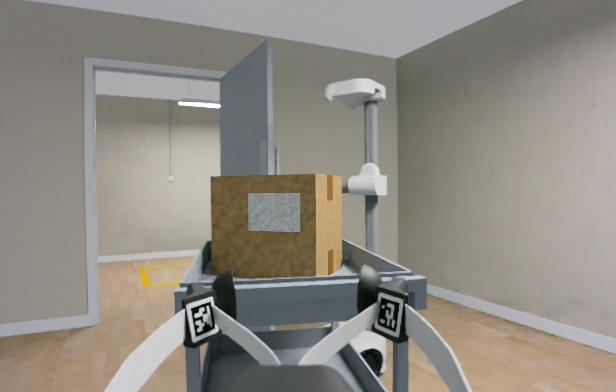

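>>> move(
  r1={"base": {"rotate_rad": 0.16}, "joints": {"lift_m": 0.70, "wrist_roll_rad": 1.57, "gripper_m": 0.08}},
  blocking=false,
)

>>> wait(
  seconds=1.5,
)

>>> wait(
  seconds=1.0,
)

>>> move(
  r1={"base": {"translate_m": 0.0, "strafe_m": -0.13}},
  blocking=false,
)

>>> wait(
  seconds=3,
  cameras=["r1_head_camera", "r1_wrist_camera"],
)

Scene clock: 845.10 s.
move: r1 moving
r1.base_odometry: x=-3.928 y=+3.069 heading=-0.478
r1.turned_by_wheels: +0.156
r1.turned_by_imu: +0.156
r1.base_tilt: forward=-1.6 right=+1.2
r1.lidar_m: 0.87 3.48 2.17 1.85 1.83 2.17 2.29 2.28 2.65 2.88 2.85 0.93
r1.base_status: rotate_rad moving
r1.joint_positions: lift_m=+0.763 arm_m=+0.000 wrist_yaw_rad=+0.003 wrist_pitch_rad=+0.002 wrist_roll_rad=+0.580 gripper_m=+0.073
r1.joint_status: lift_m moving; wrist_roll_rad moving; gripper_m moving
r1.measured_speeds: translate_m=+0.001 strafe_m=+0.001 rotate_rad=+0.165 lift_m=-0.146 arm_m=+0.000 wrist_yaw_rad=+0.000 wrist_pitch_rad=+0.000 wrist_roll_rad=+1.817
r1.motor_effort: lift_m=+11(22) arm_m=-4(4) wheel_0=-2(8) wheel_1=-1(9) wheel_2=+0(7)
r1.servo_current: wrist_yaw_rad=72(72) wrist_pitch_rad=52(52) wrist_roll_rad=91(117) gripper_m=52(65)
r1.hand_pose: x=+0.4595 y=-0.0867 z=+0.9402 quat_wxyz=(+0.958, +0.286, +0.001, +0.001) (m; r1's base frame)
r1.wrist_depth_mm: - - - - - - - / - - - - - - - / - - - - 1042 - - / - - - 1042 960 654 - / - - - 1308 707 - 1921 / - - 192 - 187 - 715 / - - - 151 - - 715
r2: as last shown
r2.base_tilt: forward=-0.6 right=+0.1
r2.lidar_m: 0.55 2.06 3.20 0.88 0.79 4.31 2.30 1.64 1.52 1.59 1.58 1.42
r2.motor_effort: lift_m=+21(21) arm_m=-9(9) wheel_0=-3(4) wheel_1=-9(9) wheel_2=+21(21)
r2.servo_current: wrist_yaw_rad=52(59) wrist_pitch_rad=39(46) wrist_roll_rad=59(59) gripper_m=104(111)
r2.contact_limits: arm_m 0.2; translate_m 0.9
r2.wrist_depth_mm: 151 168 223 164 - - - / 152 169 224 164 - - - / 158 175 222 166 - - - / 156 169 234 166 - - - / 157 176 234 168 - - - / 155 169 186 167 176 - - / 162 152 213 - - - -
pictures: none

Scene clock: 846.13 s.
earlier move: r1 done
r1.base_odometry: x=-3.928 y=+3.069 heading=-0.474
r1.turned_by_wheels: +0.004
r1.turned_by_imu: +0.004
r1.base_tilt: forward=-1.6 right=+1.3
r1.lidar_m: 0.88 3.49 2.16 1.85 1.82 2.16 2.30 2.28 2.66 2.85 2.84 0.88
r1.base_status: done
r1.joint_positions: lift_m=+0.701 arm_m=+0.000 wrist_yaw_rad=+0.003 wrist_pitch_rad=+0.002 wrist_roll_rad=+1.568 gripper_m=+0.080
r1.joint_status: all done
r1.measured_speeds: all 0
r1.motor_effort: lift_m=+13(22) arm_m=-4(4) wheel_0=-1(8) wheel_1=-2(9) wheel_2=+1(7)
r1.servo_current: wrist_yaw_rad=59(72) wrist_pitch_rad=39(52) wrist_roll_rad=52(117) gripper_m=39(65)
r1.hand_pose: x=+0.4595 y=-0.0867 z=+0.8781 quat_wxyz=(+0.708, +0.706, +0.002, +0.000) (m; r1's base frame)
r1.wrist_depth_mm: - - - - - 699 1281 / - - - 1042 - 707 - / - - 991 946 - 715 - / - - - 1042 - 715 - / - - - - - 1708 1308 / - - 200 - 195 1708 1255 / - - - 150 - 1576 1308
r2.base_odometry: x=-2.205 y=-2.100 heading=-1.332
r2.turned_by_wheels: +0.000
r2.turned_by_imu: +0.000
r2.base_tilt: forward=-0.6 right=+0.1
r2.lidar_m: 0.53 2.04 3.22 0.87 0.77 4.31 2.30 1.63 1.52 1.59 1.54 1.43
r2.base_status: not commanded
r2.joint_positions: lift_m=+0.780 arm_m=+0.165 wrist_yaw_rad=+0.007 wrist_pitch_rad=+0.002 wrist_roll_rad=+0.000 gripper_m=-0.029
r2.joint_status: not commanded
r2.measured_speeds: all 0
r2.motor_effort: lift_m=+21(21) arm_m=-9(10) wheel_0=-3(4) wheel_1=-8(9) wheel_2=+21(21)
r2.servo_current: wrist_yaw_rad=52(65) wrist_pitch_rad=39(52) wrist_roll_rad=39(59) gripper_m=104(111)
r2.contact_limits: arm_m 0.2; translate_m 0.9
r2.hand_pose: x=+0.6253 y=-0.0853 z=+0.9575 quat_wxyz=(+1.000, +0.000, +0.001, +0.004) (m; r2's base frame)
r2.wrist_depth_mm: 151 168 222 163 - - - / 152 169 223 165 - - - / 158 175 223 166 - - - / 156 170 233 166 - - - / 158 176 234 168 - - - / 154 169 185 167 176 - - / 162 153 213 - - - -
wait: 1.03 of 1.5 s (r1 has come to rest)
pictures: none

Scene clock: 847.13 s.
r1.base_odometry: x=-3.928 y=+3.069 heading=-0.474
r1.turned_by_wheels: +0.000
r1.turned_by_imu: +0.000
r1.base_tilt: forward=-1.6 right=+1.3
r1.lidar_m: 0.87 3.49 2.17 1.85 1.81 2.14 2.29 2.28 2.65 2.87 2.86 0.88
r1.base_status: done
r1.joint_positions: lift_m=+0.701 arm_m=+0.000 wrist_yaw_rad=+0.003 wrist_pitch_rad=+0.002 wrist_roll_rad=+1.568 gripper_m=+0.080
r1.joint_status: all done
r1.measured_speeds: all 0
r1.motor_effort: lift_m=+12(22) arm_m=-4(4) wheel_0=-2(8) wheel_1=-2(9) wheel_2=+1(7)
r1.servo_current: wrist_yaw_rad=78(72) wrist_pitch_rad=46(52) wrist_roll_rad=46(117) gripper_m=39(65)
r1.hand_pose: x=+0.4595 y=-0.0867 z=+0.8781 quat_wxyz=(+0.708, +0.706, +0.002, +0.000) (m; r1's base frame)
r1.wrist_depth_mm: - - - - - 707 1308 / - - - 1042 - 715 - / - - 1008 946 - 723 - / - - - 1042 - 715 - / - - - - - 1661 1281 / - - 200 - 195 1661 1281 / - - - 150 - 1618 1281
r2.base_odometry: x=-2.205 y=-2.100 heading=-1.332
r2.turned_by_wheels: +0.000
r2.turned_by_imu: +0.000
r2.base_tilt: forward=-0.6 right=+0.1
r2.lidar_m: 0.53 2.04 3.21 0.90 0.81 4.33 2.29 1.61 1.53 1.60 1.55 1.44
r2.base_status: not commanded
r2.joint_positions: lift_m=+0.780 arm_m=+0.165 wrist_yaw_rad=+0.007 wrist_pitch_rad=+0.002 wrist_roll_rad=+0.000 gripper_m=-0.029
r2.joint_status: not commanded
r2.measured_speeds: all 0
r2.motor_effort: lift_m=+21(21) arm_m=-9(10) wheel_0=-3(4) wheel_1=-8(9) wheel_2=+21(21)
r2.servo_current: wrist_yaw_rad=52(65) wrist_pitch_rad=46(52) wrist_roll_rad=33(59) gripper_m=104(111)
r2.contact_limits: arm_m 0.2; translate_m 0.9
r2.hand_pose: x=+0.6253 y=-0.0853 z=+0.9575 quat_wxyz=(+1.000, +0.000, +0.001, +0.004) (m; r2's base frame)
r2.wrist_depth_mm: 151 168 222 163 - - - / 152 169 223 165 - - - / 158 176 222 166 - - - / 156 169 234 166 - - - / 158 176 234 168 - - - / 155 169 186 168 176 - - / 162 152 213 - - - -
wait: 1.00 s; at rest by 0.27 s
pictures: none

Scene clock: 847.63 s.
move: r1 moving
r1.base_odometry: x=-3.944 y=+3.036 heading=-0.474
r1.turned_by_wheels: +0.000
r1.turned_by_imu: +0.000
r1.base_tilt: forward=-1.6 right=+1.2
r1.lidar_m: 0.86 3.49 2.21 1.89 1.86 2.21 2.27 2.28 2.67 2.82 2.82 0.90
r1.base_status: translate_m moving; strafe_m moving
r1.joint_positions: lift_m=+0.701 arm_m=+0.000 wrist_yaw_rad=+0.003 wrist_pitch_rad=+0.002 wrist_roll_rad=+1.568 gripper_m=+0.080
r1.joint_status: not commanded
r1.measured_speeds: translate_m=+0.000 strafe_m=-0.139 rotate_rad=-0.001 lift_m=+0.000 arm_m=+0.000 wrist_yaw_rad=+0.000 wrist_pitch_rad=+0.000 wrist_roll_rad=+0.000
r1.motor_effort: lift_m=+13(13) arm_m=-4(4) wheel_0=+9(11) wheel_1=-9(11) wheel_2=+0(1)
r1.servo_current: wrist_yaw_rad=46(72) wrist_pitch_rad=46(46) wrist_roll_rad=20(65) gripper_m=46(52)
r1.hand_pose: x=+0.4595 y=-0.0867 z=+0.8781 quat_wxyz=(+0.708, +0.706, +0.002, +0.000) (m; r1's base frame)
r1.wrist_depth_mm: - - - - - 732 - / - - - - - 715 - / - - 960 946 - 715 - / - - - 1008 - 715 - / - - - - - 1618 1281 / - - 199 - 195 1708 1281 / - - - 150 - 1618 1255
r2: as last shown
r2.base_tilt: forward=-0.5 right=+0.1
r2.lidar_m: 0.55 2.06 3.20 0.88 0.80 4.33 2.29 1.60 1.54 1.58 1.56 1.45
r2.motor_effort: lift_m=+21(21) arm_m=-9(10) wheel_0=-3(4) wheel_1=-9(9) wheel_2=+20(21)
r2.servo_current: wrist_yaw_rad=65(65) wrist_pitch_rad=39(46) wrist_roll_rad=52(59) gripper_m=104(111)
r2.contact_limits: arm_m 0.2; translate_m 0.9
r2.wrist_depth_mm: 151 168 223 163 - - - / 152 169 224 164 - - - / 158 176 223 166 - - - / 156 170 235 166 - - - / 157 176 234 168 - - - / 155 169 185 167 176 - - / 161 152 213 - - - -
pictures: none

Scene clock: 848.77 s.
earlier move: r1 done
r1.base_odometry: x=-3.987 y=+2.953 heading=-0.474
r1.turned_by_wheels: +0.000
r1.turned_by_imu: -0.001
r1.base_tilt: forward=-1.6 right=+1.3
r1.lidar_m: 0.88 3.54 2.30 1.98 1.94 2.30 2.25 2.27 2.64 2.72 2.73 0.90
r1.base_status: done
r1.joint_positions: lift_m=+0.700 arm_m=+0.000 wrist_yaw_rad=+0.003 wrist_pitch_rad=+0.002 wrist_roll_rad=+1.568 gripper_m=+0.080
r1.joint_status: not commanded
r1.measured_speeds: all 0
r1.motor_effort: lift_m=+13(13) arm_m=-4(4) wheel_0=+1(11) wheel_1=-1(11) wheel_2=+0(2)
r1.servo_current: wrist_yaw_rad=52(72) wrist_pitch_rad=39(52) wrist_roll_rad=26(65) gripper_m=39(52)
r1.hand_pose: x=+0.4595 y=-0.0867 z=+0.8781 quat_wxyz=(+0.708, +0.706, +0.002, +0.000) (m; r1's base frame)
r1.wrist_depth_mm: - - - - - 1708 1229 / - - - - - 1576 1255 / - - - 1060 - 715 - / - - 976 946 - 723 - / - - - 1025 - 715 - / - - 200 - 191 715 1336 / - - - 150 - 1661 1255
r2.base_odometry: x=-2.205 y=-2.100 heading=-1.332
r2.turned_by_wheels: +0.000
r2.turned_by_imu: +0.000
r2.base_tilt: forward=-0.6 right=+0.1
r2.lidar_m: 0.52 2.05 3.20 0.88 0.79 4.34 2.30 1.61 1.54 1.58 1.56 1.44
r2.base_status: not commanded
r2.joint_positions: lift_m=+0.780 arm_m=+0.165 wrist_yaw_rad=+0.007 wrist_pitch_rad=+0.002 wrist_roll_rad=+0.000 gripper_m=-0.029
r2.joint_status: not commanded
r2.measured_speeds: all 0
r2.motor_effort: lift_m=+21(21) arm_m=-9(10) wheel_0=-4(4) wheel_1=-9(9) wheel_2=+21(21)
r2.servo_current: wrist_yaw_rad=65(65) wrist_pitch_rad=46(46) wrist_roll_rad=39(59) gripper_m=98(111)
r2.contact_limits: arm_m 0.2; translate_m 0.9
r2.hand_pose: x=+0.6253 y=-0.0853 z=+0.9575 quat_wxyz=(+1.000, +0.000, +0.001, +0.004) (m; r2's base frame)
r2.wrist_depth_mm: 151 168 222 164 - - - / 152 168 223 164 - - - / 158 175 223 165 - - - / 156 170 233 166 - - - / 157 176 234 168 - - - / 155 169 186 167 176 - - / 162 153 213 - - - -
wait: 1.13 of 3 s (r1 has come to rest)
pictures: r1_head_camera, r1_wrist_camera
Images, in order (width x height): r1_head_camera 420x560, r1_wrist_camera 616x392.

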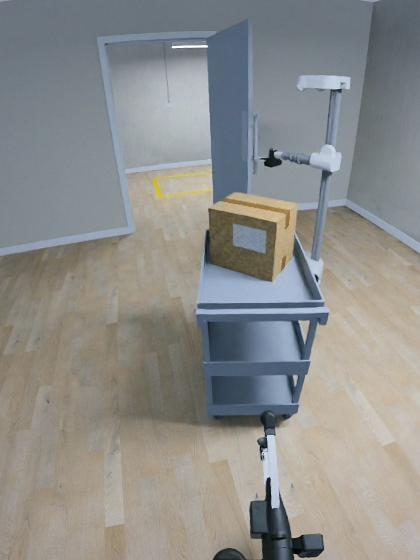

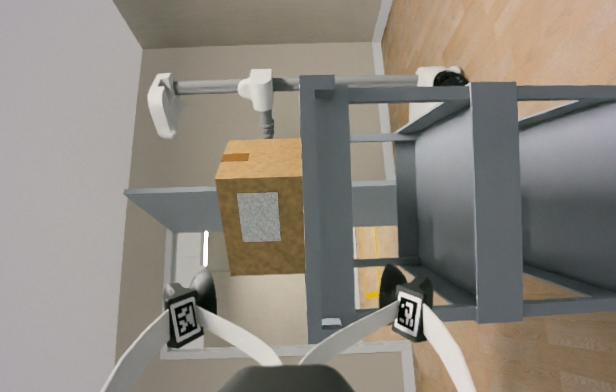

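>>> zoom_image(
  camera="r1_wrist_camera",
  region=[200, 40, 560, 392],
)

>>> zoom_image(
  camera="r1_head_camera",
  region=[180, 180, 350, 450],
)

Scaled by 1.400.

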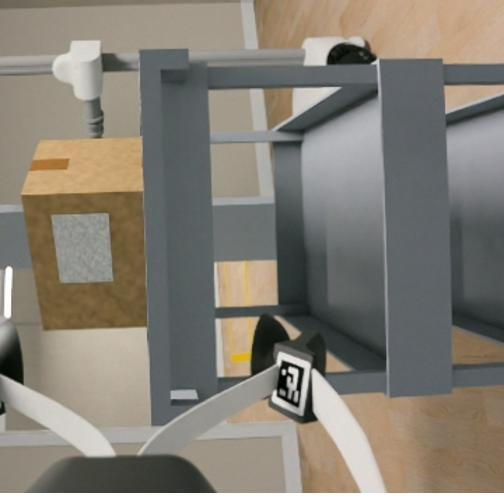

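Scaled by 1.867 from the camera's 420x560 image, which has a finer 600x800 frame.

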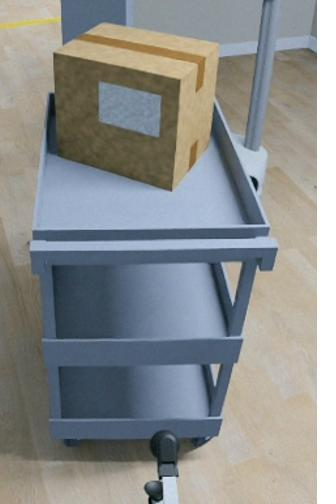

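>>> move(
  r1={"base": {"translate_m": 0.26, "strafe_m": -0.027}, "joints": {"arm_m": 0.08}},
  blocking=false,
)

>>> wait(
  seconds=2.5,
)

>>> wait(
  seconds=0.5,
  cameras=["r1_head_camera", "r1_wrist_camera"],
)

Scene clock: 876.10 s.
move: r1 moving
r1.base_odometry: x=-3.961 y=+2.936 heading=-0.474
r1.turned_by_wheels: +0.000
r1.turned_by_imu: +0.000
r1.base_tilt: forward=-1.6 right=+1.3
r1.lidar_m: 0.83 3.51 2.32 2.01 1.97 2.33 2.28 2.29 2.66 2.71 2.69 0.87
r1.base_status: translate_m moving; strafe_m moving
r1.joint_positions: lift_m=+0.700 arm_m=+0.049 wrist_yaw_rad=+0.002 wrist_pitch_rad=+0.002 wrist_roll_rad=+1.568 gripper_m=+0.080
r1.joint_status: arm_m moving
r1.measured_speeds: translate_m=+0.122 strafe_m=-0.012 rotate_rad=+0.001 lift_m=+0.000 arm_m=+0.164 wrist_yaw_rad=+0.000 wrist_pitch_rad=+0.000 wrist_roll_rad=+0.000
r1.motor_effort: lift_m=+13(13) arm_m=+4(8) wheel_0=+8(9) wheel_1=+2(6) wheel_2=-8(10)
r1.servo_current: wrist_yaw_rad=59(72) wrist_pitch_rad=39(46) wrist_roll_rad=52(65) gripper_m=46(46)
r1.hand_pose: x=+0.5087 y=-0.0867 z=+0.8781 quat_wxyz=(+0.708, +0.706, +0.002, +0.000) (m; r1's base frame)
r1.wrist_depth_mm: - - - - - 1708 1255 / - - - 1983 - 1537 1182 / - - - 946 - 654 - / - - 904 866 - 647 - / - - 991 931 - - - / - - 200 - 191 - 647 / - - - 150 - 1661 1255
r2: as last shown
r2.lidar_m: 0.54 2.07 3.20 0.91 0.80 4.33 2.30 1.64 1.51 1.59 1.56 1.41
r2.motor_effort: lift_m=+21(21) arm_m=-9(10) wheel_0=-3(4) wheel_1=-9(9) wheel_2=+20(21)
r2.servo_current: wrist_yaw_rad=65(65) wrist_pitch_rad=46(46) wrist_roll_rad=39(59) gripper_m=104(111)
r2.contact_limits: arm_m 0.2; translate_m 0.9
r2.wrist_depth_mm: 151 168 223 164 - - - / 152 169 223 165 - - - / 158 175 224 166 - - - / 156 169 234 166 - - - / 157 176 234 168 - - - / 154 169 184 167 176 - - / 162 152 213 - - - -
pictures: none

Scene clock: 877.93 s.
earlier move: r1 done
r1.base_odometry: x=-3.768 y=+2.810 heading=-0.474
r1.turned_by_wheels: +0.000
r1.turned_by_imu: +0.000
r1.base_tilt: forward=-1.6 right=+1.3
r1.lidar_m: 0.59 3.30 2.41 2.04 2.05 2.41 2.50 2.51 2.88 2.64 2.64 0.62
r1.base_status: done
r1.joint_positions: lift_m=+0.700 arm_m=+0.080 wrist_yaw_rad=+0.002 wrist_pitch_rad=+0.002 wrist_roll_rad=+1.568 gripper_m=+0.080
r1.joint_status: all done
r1.measured_speeds: all 0
r1.motor_effort: lift_m=+13(13) arm_m=+5(8) wheel_0=+1(9) wheel_1=+3(6) wheel_2=+1(10)
r1.servo_current: wrist_yaw_rad=39(72) wrist_pitch_rad=46(46) wrist_roll_rad=59(65) gripper_m=46(52)
r1.hand_pose: x=+0.5394 y=-0.0867 z=+0.8781 quat_wxyz=(+0.708, +0.706, +0.002, +0.000) (m; r1's base frame)
r1.wrist_depth_mm: - - - - 379 397 379 / - - - - 1808 1576 - / - - 699 621 375 - - / - - 609 591 375 - - / - - 676 676 379 - - / - - 211 715 188 - - / - - - 150 - 1756 -
r2.base_odometry: x=-2.205 y=-2.100 heading=-1.332
r2.turned_by_wheels: +0.000
r2.turned_by_imu: +0.000
r2.base_tilt: forward=-0.6 right=+0.0
r2.lidar_m: 0.54 2.02 3.20 0.90 0.78 4.31 2.28 1.62 1.53 1.59 1.54 1.43
r2.base_status: not commanded
r2.joint_positions: lift_m=+0.780 arm_m=+0.165 wrist_yaw_rad=+0.007 wrist_pitch_rad=+0.002 wrist_roll_rad=+0.000 gripper_m=-0.029
r2.joint_status: not commanded
r2.measured_speeds: all 0
r2.motor_effort: lift_m=+21(21) arm_m=-9(10) wheel_0=-3(4) wheel_1=-8(9) wheel_2=+21(21)
r2.servo_current: wrist_yaw_rad=46(65) wrist_pitch_rad=33(52) wrist_roll_rad=52(59) gripper_m=111(117)
r2.contact_limits: arm_m 0.2; translate_m 0.9
r2.hand_pose: x=+0.6253 y=-0.0853 z=+0.9575 quat_wxyz=(+1.000, +0.000, +0.001, +0.004) (m; r2's base frame)
r2.wrist_depth_mm: 151 168 222 163 - - - / 152 168 224 165 - - - / 158 176 224 166 - - - / 156 170 235 166 - - - / 158 176 234 168 - - - / 154 169 186 168 176 - - / 162 152 213 - - - -
wait: 1.83 of 2.5 s (r1 has come to rest)
pictures: none

Scene clock: 878.43 s.
r1.base_odometry: x=-3.768 y=+2.810 heading=-0.474
r1.turned_by_wheels: +0.000
r1.turned_by_imu: +0.000
r1.base_tilt: forward=-1.6 right=+1.3
r1.lidar_m: 0.59 3.30 2.41 2.07 2.06 2.44 2.50 2.52 2.90 2.66 2.65 0.62
r1.base_status: done
r1.joint_positions: lift_m=+0.700 arm_m=+0.080 wrist_yaw_rad=+0.002 wrist_pitch_rad=+0.002 wrist_roll_rad=+1.568 gripper_m=+0.080
r1.joint_status: all done
r1.measured_speeds: all 0
r1.motor_effort: lift_m=+13(13) arm_m=+5(8) wheel_0=+2(9) wheel_1=+2(6) wheel_2=+1(10)
r1.servo_current: wrist_yaw_rad=59(72) wrist_pitch_rad=39(46) wrist_roll_rad=52(65) gripper_m=46(52)
r1.hand_pose: x=+0.5394 y=-0.0867 z=+0.8781 quat_wxyz=(+0.708, +0.706, +0.002, +0.000) (m; r1's base frame)
r1.wrist_depth_mm: - - - - 379 399 384 / - - - - 1808 1499 - / - - 699 627 375 - - / - - 615 597 377 - - / - - 661 661 379 - - / - - 211 723 188 - - / - - - 150 - 1863 -
r2.base_odometry: x=-2.205 y=-2.100 heading=-1.332
r2.turned_by_wheels: +0.000
r2.turned_by_imu: +0.000
r2.base_tilt: forward=-0.6 right=+0.1
r2.lidar_m: 0.53 2.02 3.21 0.89 0.80 4.33 2.28 1.62 1.53 1.57 1.57 1.42
r2.base_status: not commanded
r2.joint_positions: lift_m=+0.780 arm_m=+0.165 wrist_yaw_rad=+0.007 wrist_pitch_rad=+0.002 wrist_roll_rad=+0.000 gripper_m=-0.029
r2.joint_status: not commanded
r2.measured_speeds: all 0
r2.motor_effort: lift_m=+21(21) arm_m=-9(10) wheel_0=-4(4) wheel_1=-9(9) wheel_2=+21(21)
r2.servo_current: wrist_yaw_rad=52(65) wrist_pitch_rad=33(52) wrist_roll_rad=52(59) gripper_m=111(117)
r2.contact_limits: arm_m 0.2; translate_m 0.9
r2.hand_pose: x=+0.6253 y=-0.0853 z=+0.9575 quat_wxyz=(+1.000, +0.000, +0.001, +0.004) (m; r2's base frame)
r2.wrist_depth_mm: 151 168 224 163 - - - / 152 169 223 165 - - - / 158 176 223 165 - - - / 155 169 233 166 - - - / 158 176 235 168 - - - / 155 169 185 168 176 - - / 162 152 213 - - - -
wait: 0.50 s; at rest by 0.27 s
pictures: r1_head_camera, r1_wrist_camera
Images, in order (width x height): r1_head_camera 420x560, r1_wrist_camera 616x392.

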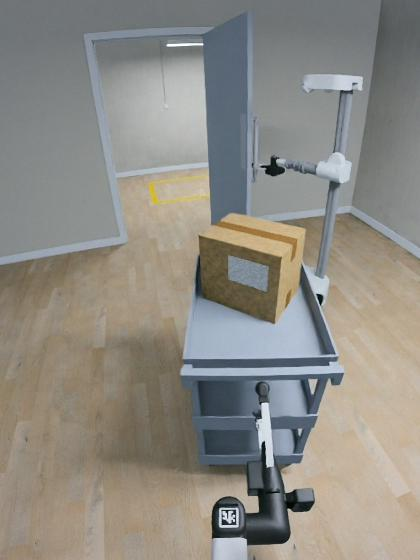

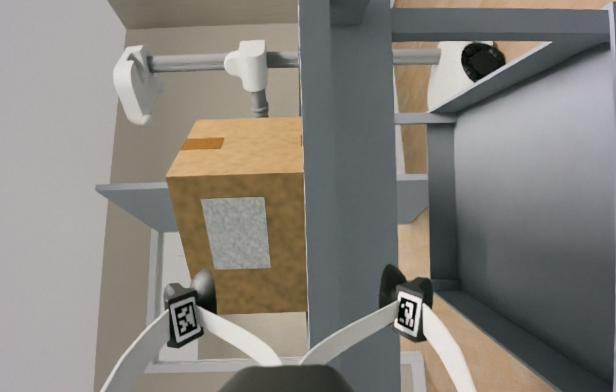

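>>> move(
  blocking=false,
  r1={"joints": {"lift_m": 0.692, "arm_m": 0.19}, "pace": "slow", "contact_limits": {"arm_m": 0.2}},
)

>>> wait(
  seconds=3,
)

>>> wait(
  seconds=1,
  cameras=["r1_head_camera", "r1_wrist_camera"],
)

Scene clock: 912.80 s.
move: r1 moving
r1.base_odometry: x=-3.768 y=+2.810 heading=-0.474
r1.turned_by_wheels: +0.000
r1.turned_by_imu: +0.000
r1.base_tilt: forward=-1.6 right=+1.3
r1.lidar_m: 0.60 3.29 2.42 2.08 2.05 2.40 2.49 2.51 2.90 2.65 2.65 0.65
r1.base_status: not commanded
r1.joint_positions: lift_m=+0.693 arm_m=+0.093 wrist_yaw_rad=+0.002 wrist_pitch_rad=+0.002 wrist_roll_rad=+1.568 gripper_m=+0.080
r1.joint_status: lift_m moving; arm_m moving
r1.measured_speeds: translate_m=+0.000 strafe_m=+0.000 rotate_rad=+0.000 lift_m=+0.000 arm_m=+0.049 wrist_yaw_rad=+0.000 wrist_pitch_rad=+0.000 wrist_roll_rad=+0.000
r1.motor_effort: lift_m=+11(13) arm_m=+4(8) wheel_0=+1(2) wheel_1=+2(2) wheel_2=+1(1)
r1.servo_current: wrist_yaw_rad=46(65) wrist_pitch_rad=46(52) wrist_roll_rad=59(59) gripper_m=46(52)
r1.contact_limits: arm_m 0.2
r1.hand_pose: x=+0.5520 y=-0.0867 z=+0.8701 quat_wxyz=(+0.708, +0.706, +0.002, +0.000) (m; r1's base frame)
r1.wrist_depth_mm: - - - - 368 1430 373 / - - - - 1708 1576 - / - - 691 609 366 - - / - - 597 580 364 - - / - - 654 634 366 - - / - - 200 715 188 - - / - - - 142 - 1708 -
r2: as last shown
r2.base_tilt: forward=-0.5 right=+0.1
r2.lidar_m: 0.53 2.07 3.21 0.88 0.78 4.33 2.28 1.60 1.53 1.57 1.57 1.44
r2.motor_effort: lift_m=+21(21) arm_m=-9(10) wheel_0=-3(4) wheel_1=-9(9) wheel_2=+21(21)
r2.servo_current: wrist_yaw_rad=46(59) wrist_pitch_rad=39(46) wrist_roll_rad=26(52) gripper_m=104(111)
r2.contact_limits: arm_m 0.2; translate_m 0.9
r2.wrist_depth_mm: 151 168 222 163 - - - / 152 169 223 165 - - - / 158 175 223 166 - - - / 156 170 234 166 - - - / 158 176 235 168 - - - / 154 169 186 167 176 - - / 162 152 213 - - - -
pictures: none

Scene clock: 914.70 s.
earlier move: r1 done
r1.base_odometry: x=-3.768 y=+2.810 heading=-0.474
r1.turned_by_wheels: +0.000
r1.turned_by_imu: +0.000
r1.base_tilt: forward=-1.6 right=+1.2
r1.lidar_m: 0.60 3.30 2.43 2.07 2.07 2.40 2.49 2.51 2.90 2.64 2.64 0.64
r1.base_status: not commanded
r1.joint_positions: lift_m=+0.693 arm_m=+0.190 wrist_yaw_rad=+0.002 wrist_pitch_rad=+0.002 wrist_roll_rad=+1.568 gripper_m=+0.080
r1.joint_status: all done
r1.measured_speeds: all 0
r1.motor_effort: lift_m=+12(14) arm_m=+5(8) wheel_0=+1(2) wheel_1=+2(3) wheel_2=+1(1)
r1.servo_current: wrist_yaw_rad=46(72) wrist_pitch_rad=39(52) wrist_roll_rad=52(65) gripper_m=39(52)
r1.contact_limits: arm_m 0.2
r1.hand_pose: x=+0.6494 y=-0.0867 z=+0.8701 quat_wxyz=(+0.708, +0.706, +0.002, +0.000) (m; r1's base frame)
r1.wrist_depth_mm: - - - 1618 262 1537 - / - - - 661 264 1499 - / - - 549 496 265 - - / - 512 500 488 266 - - / - - 554 530 267 - - / - - 211 591 189 - - / - - - 142 270 554 -
r2.base_odometry: x=-2.205 y=-2.100 heading=-1.332
r2.turned_by_wheels: +0.000
r2.turned_by_imu: +0.000
r2.base_tilt: forward=-0.5 right=+0.1
r2.lidar_m: 0.56 2.07 3.21 0.88 0.80 4.32 2.28 1.61 1.53 1.57 1.58 1.44
r2.base_status: not commanded
r2.joint_positions: lift_m=+0.780 arm_m=+0.165 wrist_yaw_rad=+0.007 wrist_pitch_rad=+0.002 wrist_roll_rad=+0.000 gripper_m=-0.029
r2.joint_status: not commanded
r2.measured_speeds: all 0
r2.motor_effort: lift_m=+21(21) arm_m=-9(10) wheel_0=-3(4) wheel_1=-9(9) wheel_2=+21(21)
r2.servo_current: wrist_yaw_rad=46(65) wrist_pitch_rad=33(46) wrist_roll_rad=46(59) gripper_m=104(111)
r2.contact_limits: arm_m 0.2; translate_m 0.9
r2.hand_pose: x=+0.6253 y=-0.0853 z=+0.9575 quat_wxyz=(+1.000, +0.000, +0.001, +0.004) (m; r2's base frame)
r2.wrist_depth_mm: 151 168 221 163 - - - / 153 169 224 164 - - - / 158 176 223 166 - - - / 155 170 234 166 - - - / 158 176 235 168 - - - / 155 169 185 167 175 - - / 162 152 213 - - - -
wait: 1.90 of 3 s (r1 has come to rest)
pictures: none

Scene clock: 915.70 s.
r1.base_odometry: x=-3.768 y=+2.810 heading=-0.474
r1.turned_by_wheels: +0.000
r1.turned_by_imu: +0.000
r1.base_tilt: forward=-1.6 right=+1.3
r1.lidar_m: 0.61 3.31 2.43 2.08 2.07 2.41 2.49 2.50 2.89 2.64 2.64 0.64
r1.base_status: not commanded
r1.joint_positions: lift_m=+0.693 arm_m=+0.190 wrist_yaw_rad=+0.002 wrist_pitch_rad=+0.002 wrist_roll_rad=+1.568 gripper_m=+0.080
r1.joint_status: all done
r1.measured_speeds: all 0
r1.motor_effort: lift_m=+12(14) arm_m=+5(8) wheel_0=+1(2) wheel_1=+2(3) wheel_2=+1(1)
r1.servo_current: wrist_yaw_rad=46(72) wrist_pitch_rad=39(52) wrist_roll_rad=52(65) gripper_m=39(52)
r1.contact_limits: arm_m 0.2
r1.hand_pose: x=+0.6494 y=-0.0867 z=+0.8701 quat_wxyz=(+0.708, +0.706, +0.002, +0.000) (m; r1's base frame)
r1.wrist_depth_mm: - - - 1576 262 1537 - / - - - 668 264 1464 - / - - 549 492 264 - - / - 512 500 484 267 - - / - - 544 530 266 - - / - - 211 591 188 - - / - - - 142 268 554 -
r2.base_odometry: x=-2.205 y=-2.100 heading=-1.332
r2.turned_by_wheels: +0.000
r2.turned_by_imu: +0.000
r2.base_tilt: forward=-0.5 right=+0.1
r2.lidar_m: 0.51 2.03 3.21 0.88 0.80 4.31 2.33 1.61 1.51 1.60 1.56 1.40
r2.base_status: not commanded
r2.joint_positions: lift_m=+0.780 arm_m=+0.165 wrist_yaw_rad=+0.007 wrist_pitch_rad=+0.002 wrist_roll_rad=+0.000 gripper_m=-0.029
r2.joint_status: not commanded
r2.measured_speeds: all 0
r2.motor_effort: lift_m=+21(21) arm_m=-9(10) wheel_0=-4(4) wheel_1=-8(9) wheel_2=+21(21)
r2.servo_current: wrist_yaw_rad=59(65) wrist_pitch_rad=46(46) wrist_roll_rad=46(59) gripper_m=111(111)
r2.contact_limits: arm_m 0.2; translate_m 0.9
r2.hand_pose: x=+0.6253 y=-0.0853 z=+0.9575 quat_wxyz=(+1.000, +0.000, +0.001, +0.004) (m; r2's base frame)
r2.wrist_depth_mm: 151 168 223 163 - - - / 152 169 221 165 - - - / 158 175 223 166 - - - / 156 170 233 166 - - - / 158 175 234 168 - - - / 155 169 185 167 176 - - / 162 152 213 - - - -
wait: 1.00 s; at rest by 0.27 s
pictures: r1_head_camera, r1_wrist_camera
Images, in order (width x height): r1_head_camera 420x560, r1_wrist_camera 616x392.

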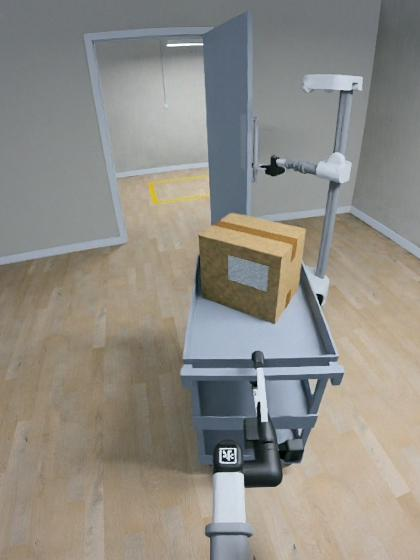

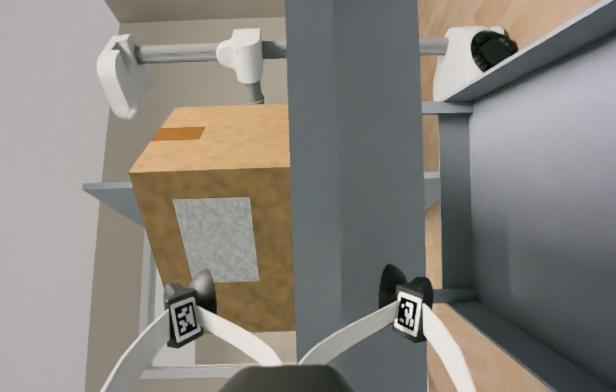

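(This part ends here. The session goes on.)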